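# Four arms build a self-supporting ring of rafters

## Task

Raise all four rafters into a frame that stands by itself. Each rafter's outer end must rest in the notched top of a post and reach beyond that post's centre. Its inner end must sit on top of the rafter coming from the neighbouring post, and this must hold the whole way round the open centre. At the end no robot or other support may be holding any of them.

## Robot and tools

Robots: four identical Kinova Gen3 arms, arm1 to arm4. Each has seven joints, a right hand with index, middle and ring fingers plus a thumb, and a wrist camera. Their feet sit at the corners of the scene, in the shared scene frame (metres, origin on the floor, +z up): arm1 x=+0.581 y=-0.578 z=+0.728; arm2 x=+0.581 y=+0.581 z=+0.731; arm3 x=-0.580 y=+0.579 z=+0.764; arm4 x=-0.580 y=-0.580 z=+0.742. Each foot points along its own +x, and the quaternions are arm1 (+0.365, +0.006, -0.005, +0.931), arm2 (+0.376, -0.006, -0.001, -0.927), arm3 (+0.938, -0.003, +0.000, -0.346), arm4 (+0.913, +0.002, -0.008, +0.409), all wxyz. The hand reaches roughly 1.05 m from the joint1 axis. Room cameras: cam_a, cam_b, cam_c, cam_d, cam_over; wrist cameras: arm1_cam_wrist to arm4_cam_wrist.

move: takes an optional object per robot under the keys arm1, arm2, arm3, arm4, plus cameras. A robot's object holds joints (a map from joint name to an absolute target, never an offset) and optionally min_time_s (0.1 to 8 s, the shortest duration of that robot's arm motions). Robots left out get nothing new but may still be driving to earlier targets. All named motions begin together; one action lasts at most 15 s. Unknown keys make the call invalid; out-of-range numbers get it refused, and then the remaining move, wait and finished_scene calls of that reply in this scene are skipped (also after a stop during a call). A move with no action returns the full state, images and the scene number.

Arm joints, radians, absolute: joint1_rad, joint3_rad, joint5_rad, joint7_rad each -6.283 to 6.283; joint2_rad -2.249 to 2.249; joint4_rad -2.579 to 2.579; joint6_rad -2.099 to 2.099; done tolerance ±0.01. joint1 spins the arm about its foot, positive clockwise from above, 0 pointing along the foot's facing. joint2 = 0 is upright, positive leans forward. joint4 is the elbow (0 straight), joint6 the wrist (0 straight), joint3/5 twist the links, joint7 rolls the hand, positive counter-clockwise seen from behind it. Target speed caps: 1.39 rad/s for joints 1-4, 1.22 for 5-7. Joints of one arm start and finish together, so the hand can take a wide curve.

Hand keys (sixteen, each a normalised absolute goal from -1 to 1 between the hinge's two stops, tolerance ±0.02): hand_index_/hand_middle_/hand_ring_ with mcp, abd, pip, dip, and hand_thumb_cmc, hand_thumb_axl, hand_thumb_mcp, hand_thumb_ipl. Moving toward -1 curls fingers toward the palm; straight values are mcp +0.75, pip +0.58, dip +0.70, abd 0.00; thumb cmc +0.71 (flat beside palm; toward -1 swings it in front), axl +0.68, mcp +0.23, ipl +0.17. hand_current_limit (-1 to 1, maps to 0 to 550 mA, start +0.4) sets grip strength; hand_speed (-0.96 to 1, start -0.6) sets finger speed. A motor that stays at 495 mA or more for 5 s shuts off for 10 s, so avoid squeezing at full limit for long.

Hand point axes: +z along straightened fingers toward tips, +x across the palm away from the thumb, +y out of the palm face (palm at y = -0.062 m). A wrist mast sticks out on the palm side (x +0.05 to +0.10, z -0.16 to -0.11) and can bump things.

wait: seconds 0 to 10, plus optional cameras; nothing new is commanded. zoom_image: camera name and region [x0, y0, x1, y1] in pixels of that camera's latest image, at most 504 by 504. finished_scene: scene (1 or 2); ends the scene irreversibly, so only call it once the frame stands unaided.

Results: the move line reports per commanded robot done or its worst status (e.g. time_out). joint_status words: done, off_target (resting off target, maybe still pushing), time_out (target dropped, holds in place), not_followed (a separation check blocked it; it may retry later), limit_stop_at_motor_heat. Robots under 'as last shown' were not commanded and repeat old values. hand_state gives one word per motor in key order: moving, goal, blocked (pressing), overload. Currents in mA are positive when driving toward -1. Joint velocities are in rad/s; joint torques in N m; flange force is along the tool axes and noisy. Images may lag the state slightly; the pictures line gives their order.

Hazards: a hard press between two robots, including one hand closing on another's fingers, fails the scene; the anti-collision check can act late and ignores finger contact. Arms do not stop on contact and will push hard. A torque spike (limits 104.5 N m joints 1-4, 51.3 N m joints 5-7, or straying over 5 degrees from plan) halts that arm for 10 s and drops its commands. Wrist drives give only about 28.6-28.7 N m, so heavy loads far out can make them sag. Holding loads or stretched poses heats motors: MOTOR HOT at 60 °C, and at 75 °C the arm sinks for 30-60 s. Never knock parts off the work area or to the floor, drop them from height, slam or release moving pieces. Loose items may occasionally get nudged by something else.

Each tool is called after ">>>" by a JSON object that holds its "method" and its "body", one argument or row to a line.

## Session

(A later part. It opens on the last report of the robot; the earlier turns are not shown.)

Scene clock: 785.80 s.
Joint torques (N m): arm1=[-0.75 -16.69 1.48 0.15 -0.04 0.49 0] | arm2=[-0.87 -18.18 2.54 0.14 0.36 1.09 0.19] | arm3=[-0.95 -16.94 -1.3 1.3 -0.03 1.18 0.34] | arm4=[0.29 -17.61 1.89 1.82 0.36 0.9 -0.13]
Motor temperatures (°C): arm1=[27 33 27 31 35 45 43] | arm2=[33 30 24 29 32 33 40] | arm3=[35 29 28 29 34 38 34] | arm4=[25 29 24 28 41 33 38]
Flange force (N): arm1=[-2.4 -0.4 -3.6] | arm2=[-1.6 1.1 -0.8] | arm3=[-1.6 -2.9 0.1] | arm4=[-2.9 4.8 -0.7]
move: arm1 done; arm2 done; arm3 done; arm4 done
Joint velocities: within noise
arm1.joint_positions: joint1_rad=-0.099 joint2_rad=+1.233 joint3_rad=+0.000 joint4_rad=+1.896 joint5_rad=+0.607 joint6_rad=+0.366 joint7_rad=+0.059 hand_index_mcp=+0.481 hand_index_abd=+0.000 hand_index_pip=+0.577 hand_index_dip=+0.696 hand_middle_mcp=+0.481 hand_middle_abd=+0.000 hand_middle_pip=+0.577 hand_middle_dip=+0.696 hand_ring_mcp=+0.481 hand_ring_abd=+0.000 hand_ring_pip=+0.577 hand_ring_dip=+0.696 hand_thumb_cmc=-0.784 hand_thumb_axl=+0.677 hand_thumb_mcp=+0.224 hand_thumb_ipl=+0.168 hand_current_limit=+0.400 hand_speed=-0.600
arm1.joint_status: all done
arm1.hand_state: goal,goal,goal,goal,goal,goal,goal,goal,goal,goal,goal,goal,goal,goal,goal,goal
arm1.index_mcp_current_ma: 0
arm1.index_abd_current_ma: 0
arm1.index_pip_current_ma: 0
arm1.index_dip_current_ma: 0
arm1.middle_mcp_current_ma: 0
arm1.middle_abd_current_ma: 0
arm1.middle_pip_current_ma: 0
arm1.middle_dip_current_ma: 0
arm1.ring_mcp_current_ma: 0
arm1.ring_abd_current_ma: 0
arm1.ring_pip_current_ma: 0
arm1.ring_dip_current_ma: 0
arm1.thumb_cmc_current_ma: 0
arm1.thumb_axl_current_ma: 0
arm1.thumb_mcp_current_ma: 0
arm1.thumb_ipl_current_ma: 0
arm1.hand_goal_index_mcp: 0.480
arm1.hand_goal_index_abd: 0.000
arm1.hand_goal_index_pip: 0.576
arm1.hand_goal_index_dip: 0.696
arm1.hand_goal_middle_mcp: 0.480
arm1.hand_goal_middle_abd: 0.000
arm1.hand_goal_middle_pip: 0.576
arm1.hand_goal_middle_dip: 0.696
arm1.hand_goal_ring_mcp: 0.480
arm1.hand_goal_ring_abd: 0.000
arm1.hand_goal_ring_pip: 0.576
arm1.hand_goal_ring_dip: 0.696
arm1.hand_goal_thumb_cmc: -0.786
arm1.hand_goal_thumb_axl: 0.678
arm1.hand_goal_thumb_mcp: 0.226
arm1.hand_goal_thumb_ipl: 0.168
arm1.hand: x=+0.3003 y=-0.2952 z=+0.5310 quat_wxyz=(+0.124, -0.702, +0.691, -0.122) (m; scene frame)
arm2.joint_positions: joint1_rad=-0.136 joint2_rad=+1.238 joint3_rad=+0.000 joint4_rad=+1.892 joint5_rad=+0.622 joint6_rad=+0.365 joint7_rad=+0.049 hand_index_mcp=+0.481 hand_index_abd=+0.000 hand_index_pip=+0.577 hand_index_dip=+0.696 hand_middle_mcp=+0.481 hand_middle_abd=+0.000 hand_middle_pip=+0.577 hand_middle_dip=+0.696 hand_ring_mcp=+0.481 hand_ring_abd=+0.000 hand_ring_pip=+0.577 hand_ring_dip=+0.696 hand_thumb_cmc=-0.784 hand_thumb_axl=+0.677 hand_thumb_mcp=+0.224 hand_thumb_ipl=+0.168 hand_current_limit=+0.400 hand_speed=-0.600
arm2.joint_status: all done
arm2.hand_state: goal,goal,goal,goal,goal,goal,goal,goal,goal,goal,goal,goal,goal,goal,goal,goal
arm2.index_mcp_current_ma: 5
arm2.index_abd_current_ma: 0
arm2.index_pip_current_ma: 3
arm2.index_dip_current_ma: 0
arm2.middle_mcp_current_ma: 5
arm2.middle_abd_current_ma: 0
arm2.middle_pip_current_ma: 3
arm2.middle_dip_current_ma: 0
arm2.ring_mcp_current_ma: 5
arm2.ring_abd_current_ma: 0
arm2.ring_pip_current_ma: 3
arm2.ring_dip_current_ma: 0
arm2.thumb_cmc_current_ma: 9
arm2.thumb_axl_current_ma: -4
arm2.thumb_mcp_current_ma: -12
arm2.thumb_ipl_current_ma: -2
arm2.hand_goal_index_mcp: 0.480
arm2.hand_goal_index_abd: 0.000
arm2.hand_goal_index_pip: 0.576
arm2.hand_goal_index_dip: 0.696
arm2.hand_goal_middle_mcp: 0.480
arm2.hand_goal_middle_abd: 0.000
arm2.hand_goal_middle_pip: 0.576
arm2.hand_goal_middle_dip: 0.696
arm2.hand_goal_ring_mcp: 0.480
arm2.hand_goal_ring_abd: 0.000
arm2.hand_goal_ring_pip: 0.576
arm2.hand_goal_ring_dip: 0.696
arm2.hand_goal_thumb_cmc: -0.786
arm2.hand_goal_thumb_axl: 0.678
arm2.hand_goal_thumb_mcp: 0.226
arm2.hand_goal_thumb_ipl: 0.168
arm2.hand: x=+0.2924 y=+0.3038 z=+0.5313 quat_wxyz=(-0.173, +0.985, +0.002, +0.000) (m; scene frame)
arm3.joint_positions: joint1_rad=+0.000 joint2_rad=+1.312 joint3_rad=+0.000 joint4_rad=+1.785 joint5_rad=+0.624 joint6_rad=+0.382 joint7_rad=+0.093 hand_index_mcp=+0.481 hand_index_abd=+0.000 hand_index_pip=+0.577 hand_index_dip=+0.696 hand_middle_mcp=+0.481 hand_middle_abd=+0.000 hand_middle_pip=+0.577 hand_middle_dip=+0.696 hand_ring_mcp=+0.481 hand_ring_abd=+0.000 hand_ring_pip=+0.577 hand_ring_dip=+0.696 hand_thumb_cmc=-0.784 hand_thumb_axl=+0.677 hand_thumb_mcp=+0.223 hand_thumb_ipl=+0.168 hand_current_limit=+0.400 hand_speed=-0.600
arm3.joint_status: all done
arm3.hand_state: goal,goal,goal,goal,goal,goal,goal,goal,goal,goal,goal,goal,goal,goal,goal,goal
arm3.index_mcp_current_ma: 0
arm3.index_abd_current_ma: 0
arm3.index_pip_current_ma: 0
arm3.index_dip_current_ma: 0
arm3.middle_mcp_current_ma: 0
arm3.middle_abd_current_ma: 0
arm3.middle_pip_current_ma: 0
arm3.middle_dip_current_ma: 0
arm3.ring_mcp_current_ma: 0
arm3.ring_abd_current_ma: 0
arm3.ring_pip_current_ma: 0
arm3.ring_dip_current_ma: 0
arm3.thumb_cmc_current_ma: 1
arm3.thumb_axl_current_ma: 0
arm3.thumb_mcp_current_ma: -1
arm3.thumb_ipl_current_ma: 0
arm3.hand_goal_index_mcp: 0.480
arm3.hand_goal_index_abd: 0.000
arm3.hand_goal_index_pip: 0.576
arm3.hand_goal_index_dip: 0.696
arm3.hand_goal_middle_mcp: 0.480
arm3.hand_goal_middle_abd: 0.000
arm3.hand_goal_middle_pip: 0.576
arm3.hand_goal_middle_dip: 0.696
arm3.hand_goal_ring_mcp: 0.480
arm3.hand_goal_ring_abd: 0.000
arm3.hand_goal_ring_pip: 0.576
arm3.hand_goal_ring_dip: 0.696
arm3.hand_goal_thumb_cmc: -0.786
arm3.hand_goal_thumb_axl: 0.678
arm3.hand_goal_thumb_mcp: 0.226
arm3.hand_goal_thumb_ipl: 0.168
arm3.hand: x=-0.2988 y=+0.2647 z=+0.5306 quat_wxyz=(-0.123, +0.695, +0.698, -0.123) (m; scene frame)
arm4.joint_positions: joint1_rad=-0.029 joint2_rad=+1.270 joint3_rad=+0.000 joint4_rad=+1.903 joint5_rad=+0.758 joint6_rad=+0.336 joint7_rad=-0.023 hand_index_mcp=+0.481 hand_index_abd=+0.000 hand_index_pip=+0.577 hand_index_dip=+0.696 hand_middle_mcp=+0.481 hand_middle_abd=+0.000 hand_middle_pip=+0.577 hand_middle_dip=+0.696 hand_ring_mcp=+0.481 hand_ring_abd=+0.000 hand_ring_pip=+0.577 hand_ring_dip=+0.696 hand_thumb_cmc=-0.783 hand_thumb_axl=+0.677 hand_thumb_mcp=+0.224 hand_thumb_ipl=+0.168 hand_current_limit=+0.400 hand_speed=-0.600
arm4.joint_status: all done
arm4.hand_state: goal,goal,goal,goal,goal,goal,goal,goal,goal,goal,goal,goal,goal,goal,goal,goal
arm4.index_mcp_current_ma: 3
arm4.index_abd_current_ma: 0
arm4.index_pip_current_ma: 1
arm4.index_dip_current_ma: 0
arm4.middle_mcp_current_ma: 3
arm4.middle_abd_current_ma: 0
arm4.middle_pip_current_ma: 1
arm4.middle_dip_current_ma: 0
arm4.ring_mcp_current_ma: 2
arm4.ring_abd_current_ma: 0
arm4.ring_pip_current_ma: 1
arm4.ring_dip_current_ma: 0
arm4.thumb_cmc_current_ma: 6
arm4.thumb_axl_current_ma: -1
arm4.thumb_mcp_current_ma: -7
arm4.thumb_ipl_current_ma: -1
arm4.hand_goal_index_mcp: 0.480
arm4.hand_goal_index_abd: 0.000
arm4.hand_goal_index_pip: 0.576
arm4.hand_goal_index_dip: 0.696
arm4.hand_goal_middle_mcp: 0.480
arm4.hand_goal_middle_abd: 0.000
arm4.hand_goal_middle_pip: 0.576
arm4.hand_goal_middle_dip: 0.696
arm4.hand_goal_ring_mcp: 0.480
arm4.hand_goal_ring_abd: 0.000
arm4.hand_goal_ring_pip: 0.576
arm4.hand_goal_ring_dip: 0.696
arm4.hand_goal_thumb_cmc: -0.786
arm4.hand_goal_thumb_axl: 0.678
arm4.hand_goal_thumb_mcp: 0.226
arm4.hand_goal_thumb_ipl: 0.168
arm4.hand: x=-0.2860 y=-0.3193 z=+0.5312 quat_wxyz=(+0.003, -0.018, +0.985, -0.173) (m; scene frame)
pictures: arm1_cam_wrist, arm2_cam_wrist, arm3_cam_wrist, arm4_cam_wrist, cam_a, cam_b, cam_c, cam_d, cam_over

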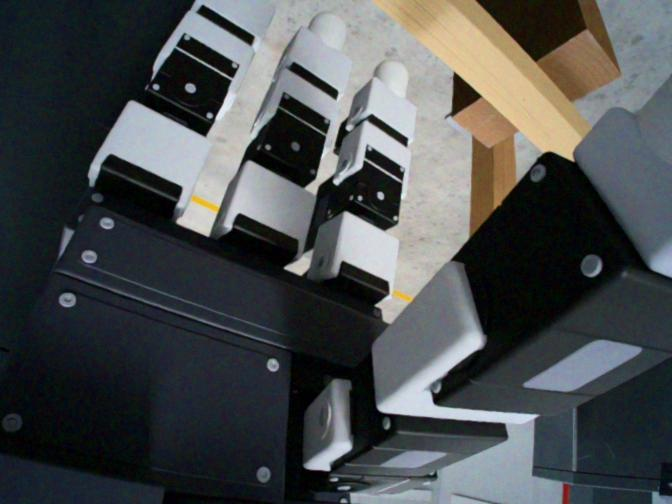

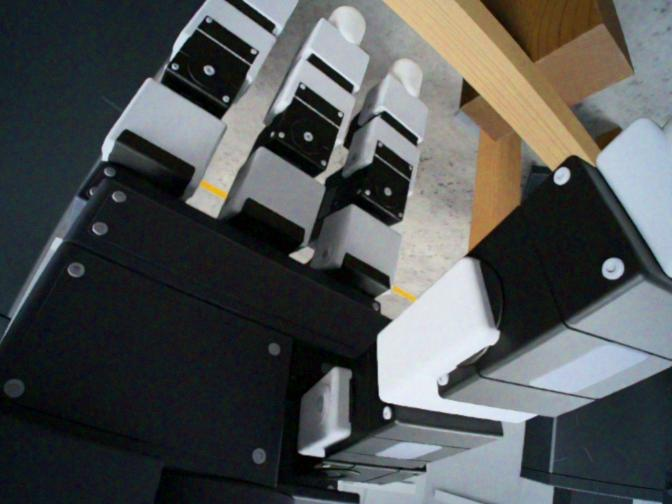

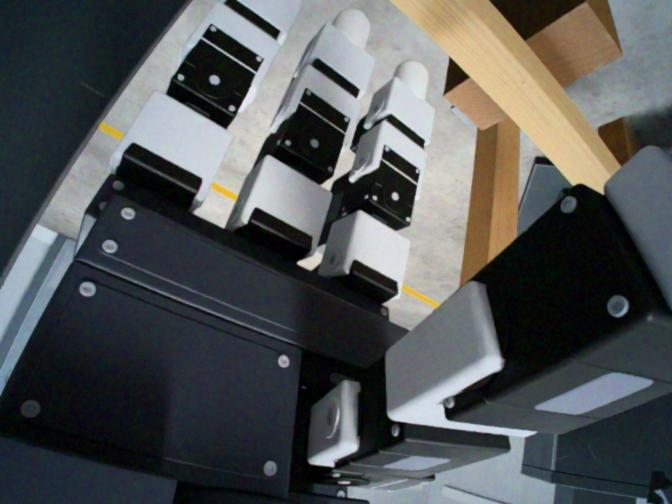

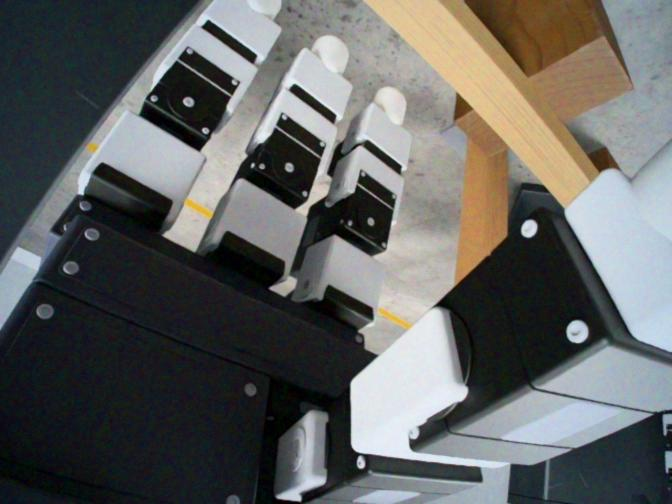

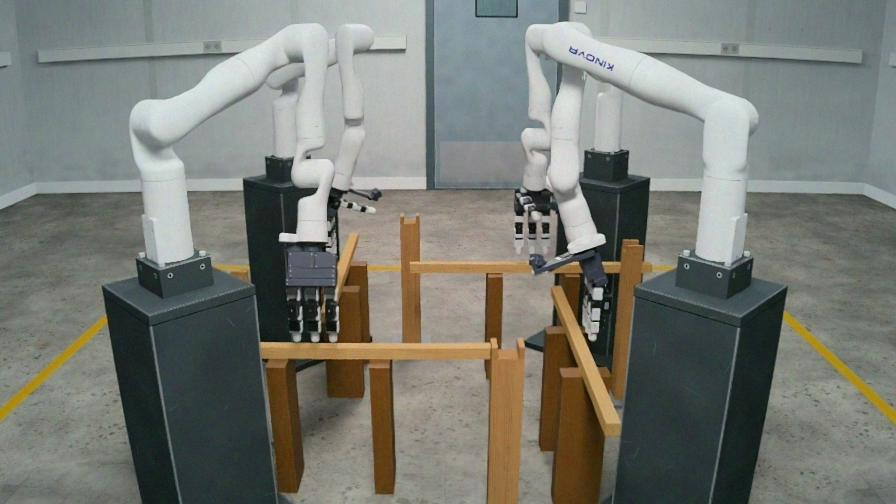

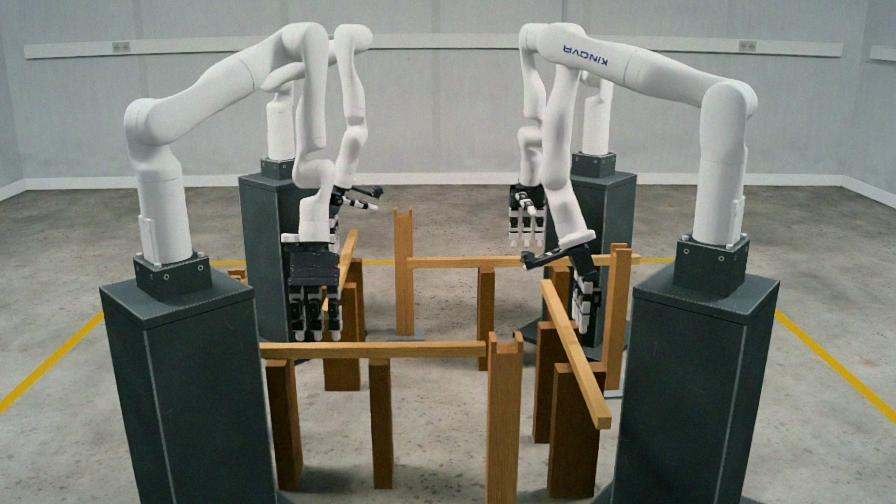

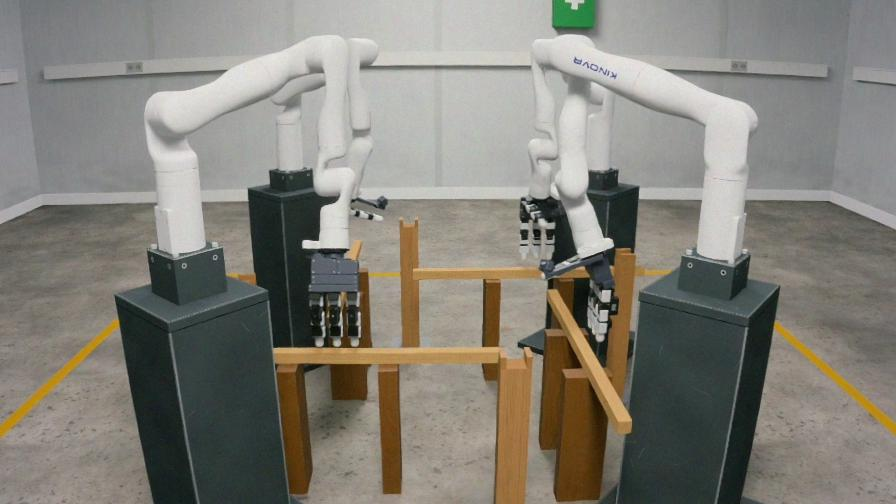

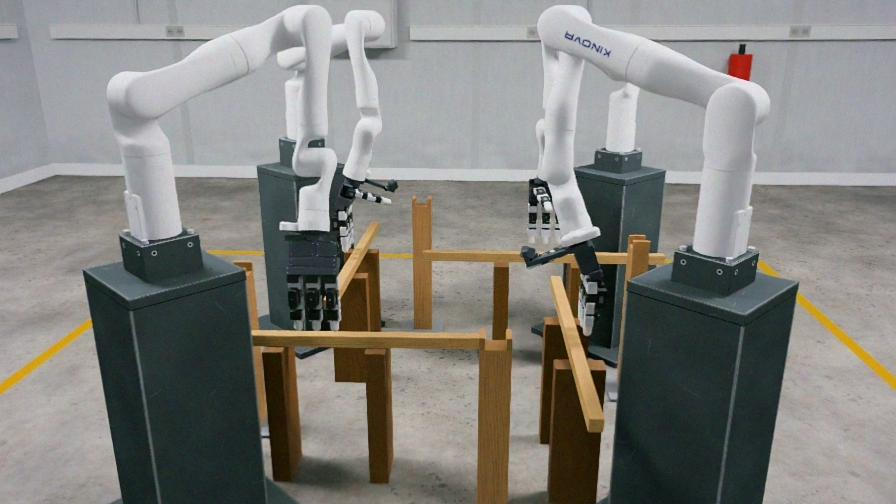

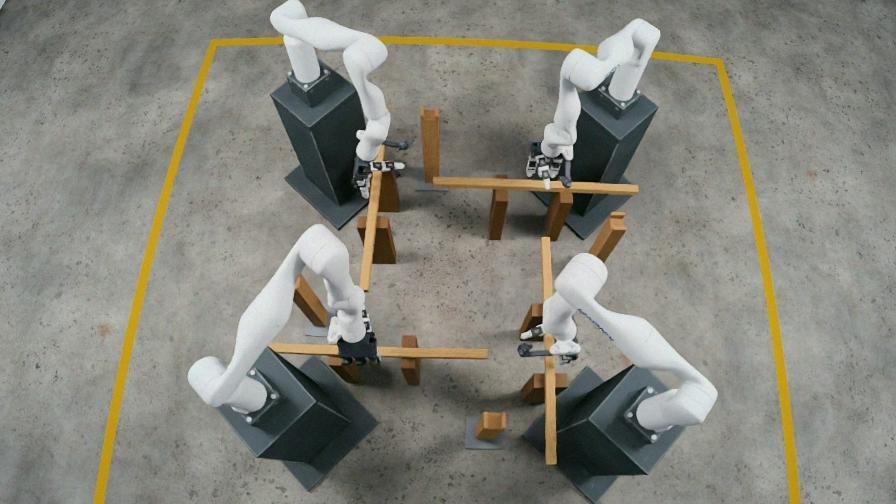

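>>> {"method": "zoom_image", "body": {
  "camera": "cam_d",
  "region": [290, 310, 350, 360]
}}

>>> {"method": "zoom_image", "body": {
  "camera": "cam_a",
  "region": [280, 320, 350, 370]
}}

>>> {"method": "zoom_image", "body": {
  "camera": "cam_b",
  "region": [280, 320, 350, 370]
}}

>>> {"method": "zoom_image", "body": {
  "camera": "cam_c",
  "region": [310, 320, 370, 370]
}}

Scaled by 8.400 from the camera's 896x504 image, which has a finer 1280x720 frame.

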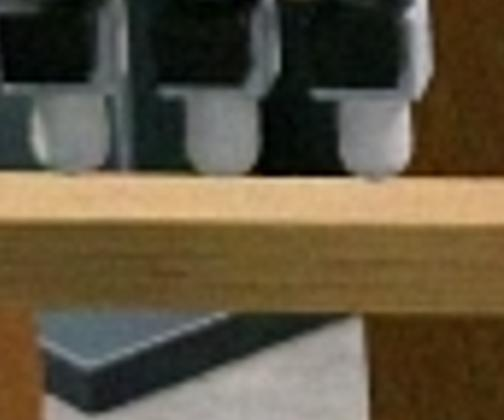

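Scaled by 7.200 from the camera's 896x504 image, which has a finer 1280x720 frame.

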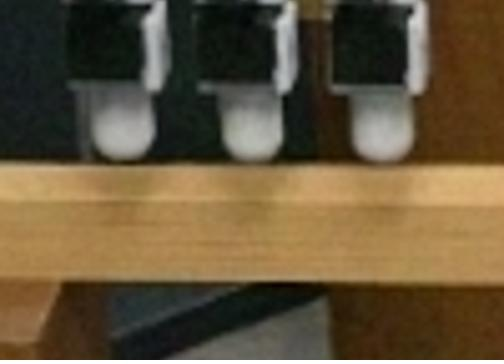

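Scaled by 7.200 from the camera's 896x504 image, which has a finer 1280x720 frame.

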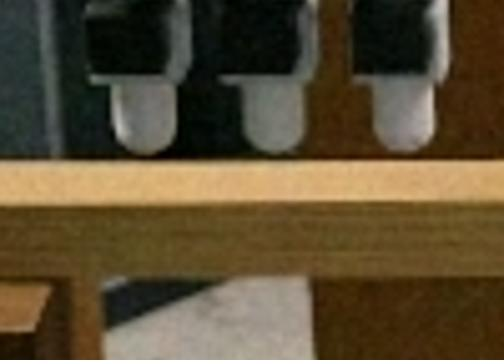

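Scaled by 8.400 from the camera's 896x504 image, which has a finer 1280x720 frame.

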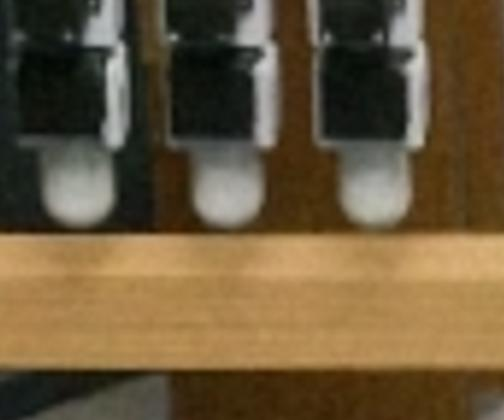

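>>> {"method": "zoom_image", "body": {
  "camera": "cam_a",
  "region": [250, 300, 400, 400]
}}

>>> {"method": "zoom_image", "body": {
  "camera": "cam_b",
  "region": [250, 300, 400, 400]
}}

>>> {"method": "zoom_image", "body": {
  "camera": "cam_c",
  "region": [260, 300, 410, 400]
}}

>>> {"method": "zoom_image", "body": {
  "camera": "cam_d",
  "region": [250, 300, 400, 400]
}}

Scaled by 3.360 from the camera's 896x504 image, which has a finer 1280x720 frame.

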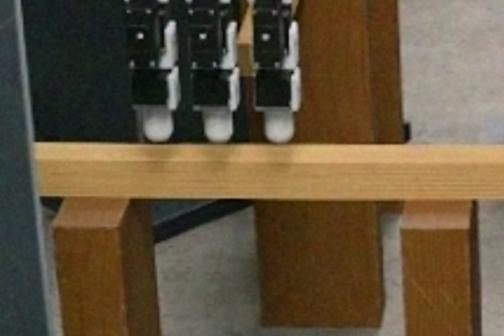

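Scaled by 3.360 from the camera's 896x504 image, which has a finer 1280x720 frame.

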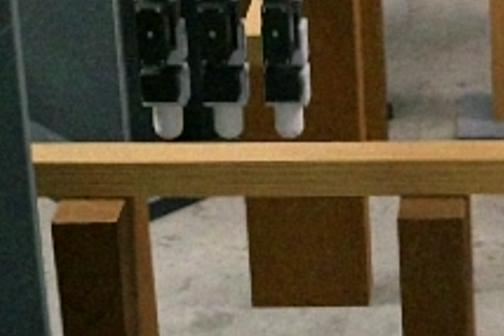

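Scaled by 3.360 from the camera's 896x504 image, which has a finer 1280x720 frame.

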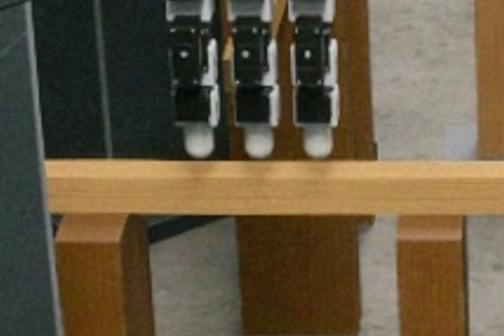

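Scaled by 3.360 from the camera's 896x504 image, which has a finer 1280x720 frame.

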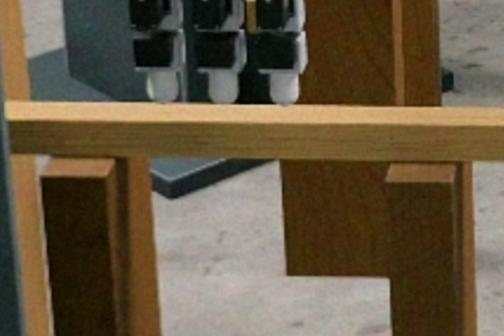

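>>> {"method": "move", "body": {
  "arm1": {"joints":{"joint1_rad":-0.0475,"joint2_rad":1.2336,"joint4_rad":1.8979,"joint5_rad":0.6603,"joint6_rad":0.3646,"joint7_rad":0.0573},"min_time_s":1},
  "arm2": {"joints":{"joint1_rad":-0.0844,"joint2_rad":1.2380,"joint4_rad":1.9076,"joint5_rad":0.6979,"joint6_rad":0.3526,"joint7_rad":0.0226},"min_time_s":1},
  "arm3": {"joints":{"joint1_rad":0.0257,"joint2_rad":1.3108,"joint4_rad":1.8219,"joint5_rad":0.7042,"joint6_rad":0.3537,"joint7_rad":0.0335},"min_time_s":1},
  "arm4": {"joints":{"joint1_rad":0.0050,"joint2_rad":1.2702,"joint4_rad":1.8901,"joint5_rad":0.7695,"joint6_rad":0.3456,"joint7_rad":0.0009},"min_time_s":1},
  "cameras": ["cam_a","cam_b","cam_c","cam_d"]
}}

>>> {"method": "zoom_image", "body": {
  "camera": "cam_d",
  "region": [560, 310, 610, 360]
}}

>>> {"method": "zoom_image", "body": {
  "camera": "cam_a",
  "region": [570, 310, 620, 360]
}}

>>> {"method": "zoom_image", "body": {
  "camera": "cam_b",
  "region": [555, 310, 605, 360]
}}

>>> {"method": "zoom_image", "body": {
  "camera": "cam_c",
  "region": [570, 320, 620, 370]
}}

Scene clock: 997.30 s.
Joint torques (N m): arm1=[-0.78 -16.71 1.51 0.11 -0.03 0.49 0] | arm2=[-0.87 -18.08 2.59 0.26 0.36 1.1 0.19] | arm3=[-0.92 -16.65 -1.16 1.53 -0.01 1.17 0.38] | arm4=[0.34 -17.68 1.92 1.72 0.38 0.9 -0.14]
Motor temperatures (°C): arm1=[27 34 27 31 35 45 43] | arm2=[33 31 24 28 32 33 39] | arm3=[35 30 28 28 34 38 34] | arm4=[25 30 24 28 41 33 38]
Flange force (N): arm1=[-2.6 -0.4 -3.7] | arm2=[-2.1 1.4 -1.1] | arm3=[-1.1 -3.2 0.2] | arm4=[-3.0 4.9 -0.8]
move: arm1 done; arm2 done; arm3 done; arm4 done
Joint velocities: within noise
arm1.joint_positions: joint1_rad=-0.047 joint2_rad=+1.234 joint3_rad=+0.000 joint4_rad=+1.898 joint5_rad=+0.660 joint6_rad=+0.365 joint7_rad=+0.057 hand_index_mcp=+0.481 hand_index_abd=+0.000 hand_index_pip=+0.577 hand_index_dip=+0.696 hand_middle_mcp=+0.481 hand_middle_abd=+0.000 hand_middle_pip=+0.577 hand_middle_dip=+0.696 hand_ring_mcp=+0.481 hand_ring_abd=+0.000 hand_ring_pip=+0.577 hand_ring_dip=+0.696 hand_thumb_cmc=-0.784 hand_thumb_axl=+0.677 hand_thumb_mcp=+0.224 hand_thumb_ipl=+0.168 hand_current_limit=+0.400 hand_speed=-0.600
arm1.joint_status: all done
arm1.hand_state: goal,goal,goal,goal,goal,goal,goal,goal,goal,goal,goal,goal,goal,goal,goal,goal
arm1.index_mcp_current_ma: 0
arm1.index_abd_current_ma: 0
arm1.index_pip_current_ma: 0
arm1.index_dip_current_ma: 0
arm1.middle_mcp_current_ma: 0
arm1.middle_abd_current_ma: 0
arm1.middle_pip_current_ma: 0
arm1.middle_dip_current_ma: 0
arm1.ring_mcp_current_ma: 0
arm1.ring_abd_current_ma: 0
arm1.ring_pip_current_ma: 0
arm1.ring_dip_current_ma: 0
arm1.thumb_cmc_current_ma: 0
arm1.thumb_axl_current_ma: 0
arm1.thumb_mcp_current_ma: 0
arm1.thumb_ipl_current_ma: 0
arm1.hand_goal_index_mcp: 0.480
arm1.hand_goal_index_abd: 0.000
arm1.hand_goal_index_pip: 0.576
arm1.hand_goal_index_dip: 0.696
arm1.hand_goal_middle_mcp: 0.480
arm1.hand_goal_middle_abd: 0.000
arm1.hand_goal_middle_pip: 0.576
arm1.hand_goal_middle_dip: 0.696
arm1.hand_goal_ring_mcp: 0.480
arm1.hand_goal_ring_abd: 0.000
arm1.hand_goal_ring_pip: 0.576
arm1.hand_goal_ring_dip: 0.696
arm1.hand_goal_thumb_cmc: -0.786
arm1.hand_goal_thumb_axl: 0.678
arm1.hand_goal_thumb_mcp: 0.226
arm1.hand_goal_thumb_ipl: 0.168
arm1.hand: x=+0.3147 y=-0.2801 z=+0.5310 quat_wxyz=(+0.124, -0.701, +0.691, -0.122) (m; scene frame)
arm2.joint_positions: joint1_rad=-0.084 joint2_rad=+1.238 joint3_rad=+0.000 joint4_rad=+1.908 joint5_rad=+0.698 joint6_rad=+0.353 joint7_rad=+0.023 hand_index_mcp=+0.481 hand_index_abd=+0.000 hand_index_pip=+0.577 hand_index_dip=+0.696 hand_middle_mcp=+0.481 hand_middle_abd=+0.000 hand_middle_pip=+0.577 hand_middle_dip=+0.696 hand_ring_mcp=+0.481 hand_ring_abd=+0.000 hand_ring_pip=+0.577 hand_ring_dip=+0.696 hand_thumb_cmc=-0.784 hand_thumb_axl=+0.677 hand_thumb_mcp=+0.224 hand_thumb_ipl=+0.168 hand_current_limit=+0.400 hand_speed=-0.600
arm2.joint_status: all done
arm2.hand_state: goal,goal,goal,goal,goal,goal,goal,goal,goal,goal,goal,goal,goal,goal,goal,goal
arm2.index_mcp_current_ma: 5
arm2.index_abd_current_ma: 0
arm2.index_pip_current_ma: 3
arm2.index_dip_current_ma: 0
arm2.middle_mcp_current_ma: 5
arm2.middle_abd_current_ma: 0
arm2.middle_pip_current_ma: 3
arm2.middle_dip_current_ma: 0
arm2.ring_mcp_current_ma: 5
arm2.ring_abd_current_ma: 0
arm2.ring_pip_current_ma: 3
arm2.ring_dip_current_ma: 0
arm2.thumb_cmc_current_ma: 9
arm2.thumb_axl_current_ma: -4
arm2.thumb_mcp_current_ma: -12
arm2.thumb_ipl_current_ma: -2
arm2.hand_goal_index_mcp: 0.480
arm2.hand_goal_index_abd: 0.000
arm2.hand_goal_index_pip: 0.576
arm2.hand_goal_index_dip: 0.696
arm2.hand_goal_middle_mcp: 0.480
arm2.hand_goal_middle_abd: 0.000
arm2.hand_goal_middle_pip: 0.576
arm2.hand_goal_middle_dip: 0.696
arm2.hand_goal_ring_mcp: 0.480
arm2.hand_goal_ring_abd: 0.000
arm2.hand_goal_ring_pip: 0.576
arm2.hand_goal_ring_dip: 0.696
arm2.hand_goal_thumb_cmc: -0.786
arm2.hand_goal_thumb_axl: 0.678
arm2.hand_goal_thumb_mcp: 0.226
arm2.hand_goal_thumb_ipl: 0.168
arm2.hand: x=+0.2804 y=+0.3217 z=+0.5313 quat_wxyz=(-0.173, +0.985, +0.001, +0.000) (m; scene frame)
arm3.joint_positions: joint1_rad=+0.026 joint2_rad=+1.311 joint3_rad=+0.000 joint4_rad=+1.822 joint5_rad=+0.704 joint6_rad=+0.354 joint7_rad=+0.033 hand_index_mcp=+0.481 hand_index_abd=+0.000 hand_index_pip=+0.577 hand_index_dip=+0.696 hand_middle_mcp=+0.481 hand_middle_abd=+0.000 hand_middle_pip=+0.577 hand_middle_dip=+0.696 hand_ring_mcp=+0.481 hand_ring_abd=+0.000 hand_ring_pip=+0.577 hand_ring_dip=+0.696 hand_thumb_cmc=-0.784 hand_thumb_axl=+0.677 hand_thumb_mcp=+0.223 hand_thumb_ipl=+0.168 hand_current_limit=+0.400 hand_speed=-0.600
arm3.joint_status: all done
arm3.hand_state: goal,goal,goal,goal,goal,goal,goal,goal,goal,goal,goal,goal,goal,goal,goal,goal
arm3.index_mcp_current_ma: 0
arm3.index_abd_current_ma: 0
arm3.index_pip_current_ma: 0
arm3.index_dip_current_ma: 0
arm3.middle_mcp_current_ma: 0
arm3.middle_abd_current_ma: 0
arm3.middle_pip_current_ma: 0
arm3.middle_dip_current_ma: 0
arm3.ring_mcp_current_ma: 0
arm3.ring_abd_current_ma: 0
arm3.ring_pip_current_ma: 0
arm3.ring_dip_current_ma: 0
arm3.thumb_cmc_current_ma: 1
arm3.thumb_axl_current_ma: 0
arm3.thumb_mcp_current_ma: -1
arm3.thumb_ipl_current_ma: 0
arm3.hand_goal_index_mcp: 0.480
arm3.hand_goal_index_abd: 0.000
arm3.hand_goal_index_pip: 0.576
arm3.hand_goal_index_dip: 0.696
arm3.hand_goal_middle_mcp: 0.480
arm3.hand_goal_middle_abd: 0.000
arm3.hand_goal_middle_pip: 0.576
arm3.hand_goal_middle_dip: 0.696
arm3.hand_goal_ring_mcp: 0.480
arm3.hand_goal_ring_abd: 0.000
arm3.hand_goal_ring_pip: 0.576
arm3.hand_goal_ring_dip: 0.696
arm3.hand_goal_thumb_cmc: -0.786
arm3.hand_goal_thumb_axl: 0.678
arm3.hand_goal_thumb_mcp: 0.226
arm3.hand_goal_thumb_ipl: 0.168
arm3.hand: x=-0.3147 y=+0.2646 z=+0.5307 quat_wxyz=(-0.123, +0.695, +0.697, -0.123) (m; scene frame)
arm4.joint_positions: joint1_rad=+0.005 joint2_rad=+1.270 joint3_rad=+0.000 joint4_rad=+1.890 joint5_rad=+0.770 joint6_rad=+0.346 joint7_rad=+0.001 hand_index_mcp=+0.481 hand_index_abd=+0.000 hand_index_pip=+0.577 hand_index_dip=+0.696 hand_middle_mcp=+0.481 hand_middle_abd=+0.000 hand_middle_pip=+0.577 hand_middle_dip=+0.696 hand_ring_mcp=+0.481 hand_ring_abd=+0.000 hand_ring_pip=+0.577 hand_ring_dip=+0.696 hand_thumb_cmc=-0.783 hand_thumb_axl=+0.677 hand_thumb_mcp=+0.224 hand_thumb_ipl=+0.168 hand_current_limit=+0.400 hand_speed=-0.600
arm4.joint_status: all done
arm4.hand_state: goal,goal,goal,goal,goal,goal,goal,goal,goal,goal,goal,goal,goal,goal,goal,goal
arm4.index_mcp_current_ma: 2
arm4.index_abd_current_ma: 0
arm4.index_pip_current_ma: 1
arm4.index_dip_current_ma: 0
arm4.middle_mcp_current_ma: 2
arm4.middle_abd_current_ma: 0
arm4.middle_pip_current_ma: 1
arm4.middle_dip_current_ma: 0
arm4.ring_mcp_current_ma: 2
arm4.ring_abd_current_ma: 0
arm4.ring_pip_current_ma: 1
arm4.ring_dip_current_ma: 0
arm4.thumb_cmc_current_ma: 6
arm4.thumb_axl_current_ma: -1
arm4.thumb_mcp_current_ma: -7
arm4.thumb_ipl_current_ma: -1
arm4.hand_goal_index_mcp: 0.480
arm4.hand_goal_index_abd: 0.000
arm4.hand_goal_index_pip: 0.576
arm4.hand_goal_index_dip: 0.696
arm4.hand_goal_middle_mcp: 0.480
arm4.hand_goal_middle_abd: 0.000
arm4.hand_goal_middle_pip: 0.576
arm4.hand_goal_middle_dip: 0.696
arm4.hand_goal_ring_mcp: 0.480
arm4.hand_goal_ring_abd: 0.000
arm4.hand_goal_ring_pip: 0.576
arm4.hand_goal_ring_dip: 0.696
arm4.hand_goal_thumb_cmc: -0.786
arm4.hand_goal_thumb_axl: 0.678
arm4.hand_goal_thumb_mcp: 0.226
arm4.hand_goal_thumb_ipl: 0.168
arm4.hand: x=-0.2738 y=-0.3259 z=+0.5311 quat_wxyz=(+0.003, -0.018, +0.985, -0.174) (m; scene frame)
pictures: cam_a, cam_b, cam_c, cam_d

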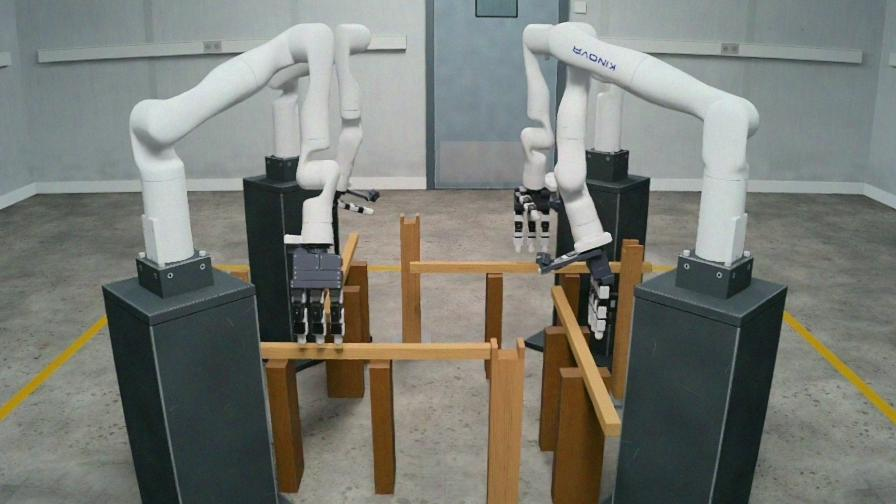

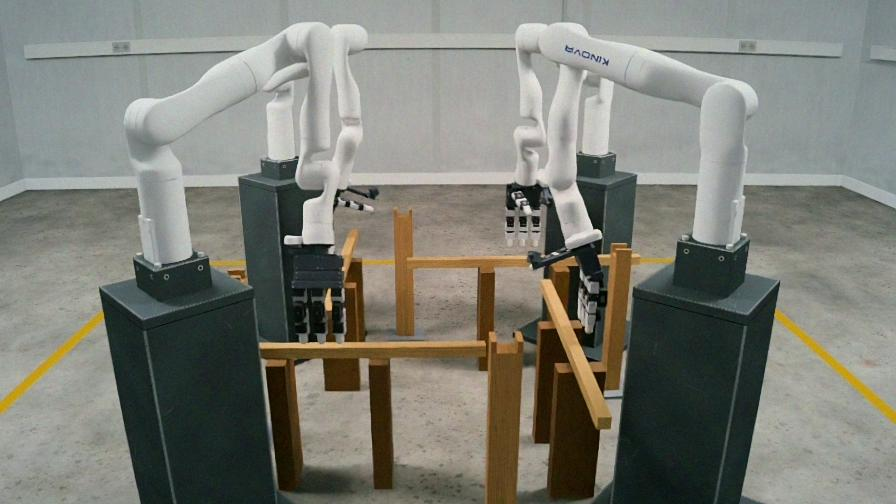

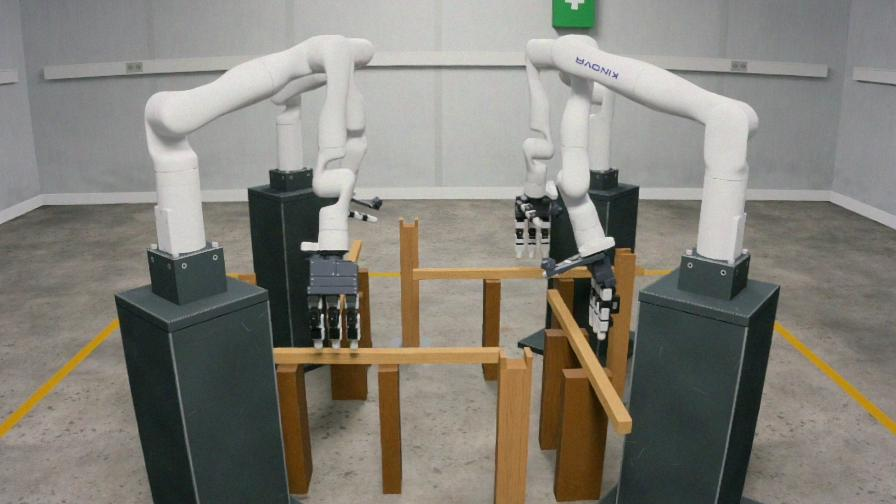

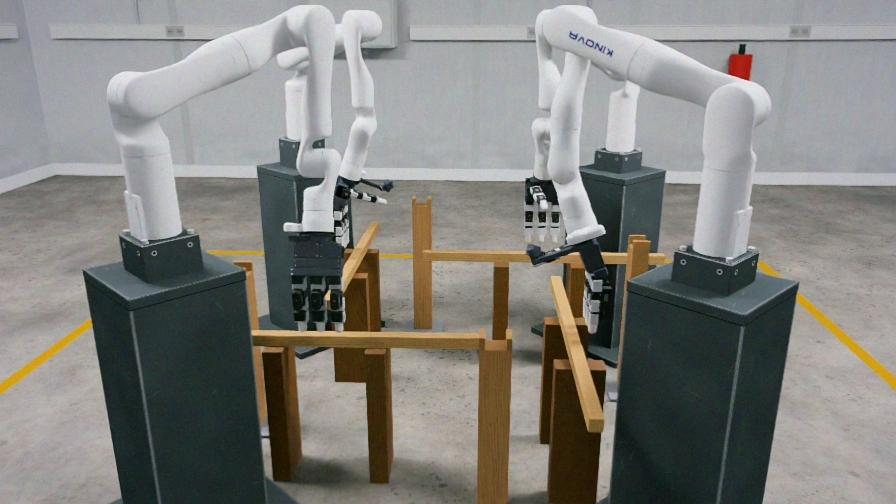

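Scaled by 10.080 from the camera's 896x504 image, which has a finer 1280x720 frame.

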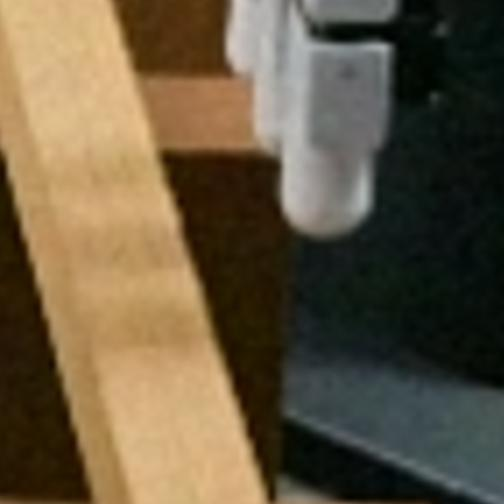

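Scaled by 10.080 from the camera's 896x504 image, which has a finer 1280x720 frame.

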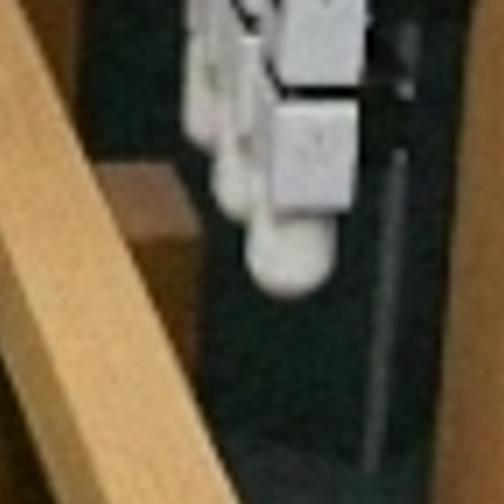

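Scaled by 10.080 from the camera's 896x504 image, which has a finer 1280x720 frame.

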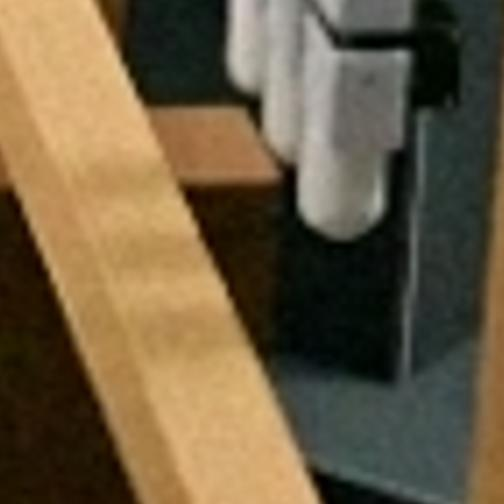

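Scaled by 10.080 from the camera's 896x504 image, which has a finer 1280x720 frame.

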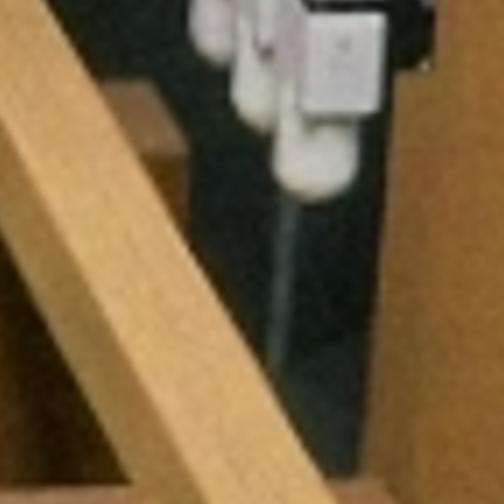

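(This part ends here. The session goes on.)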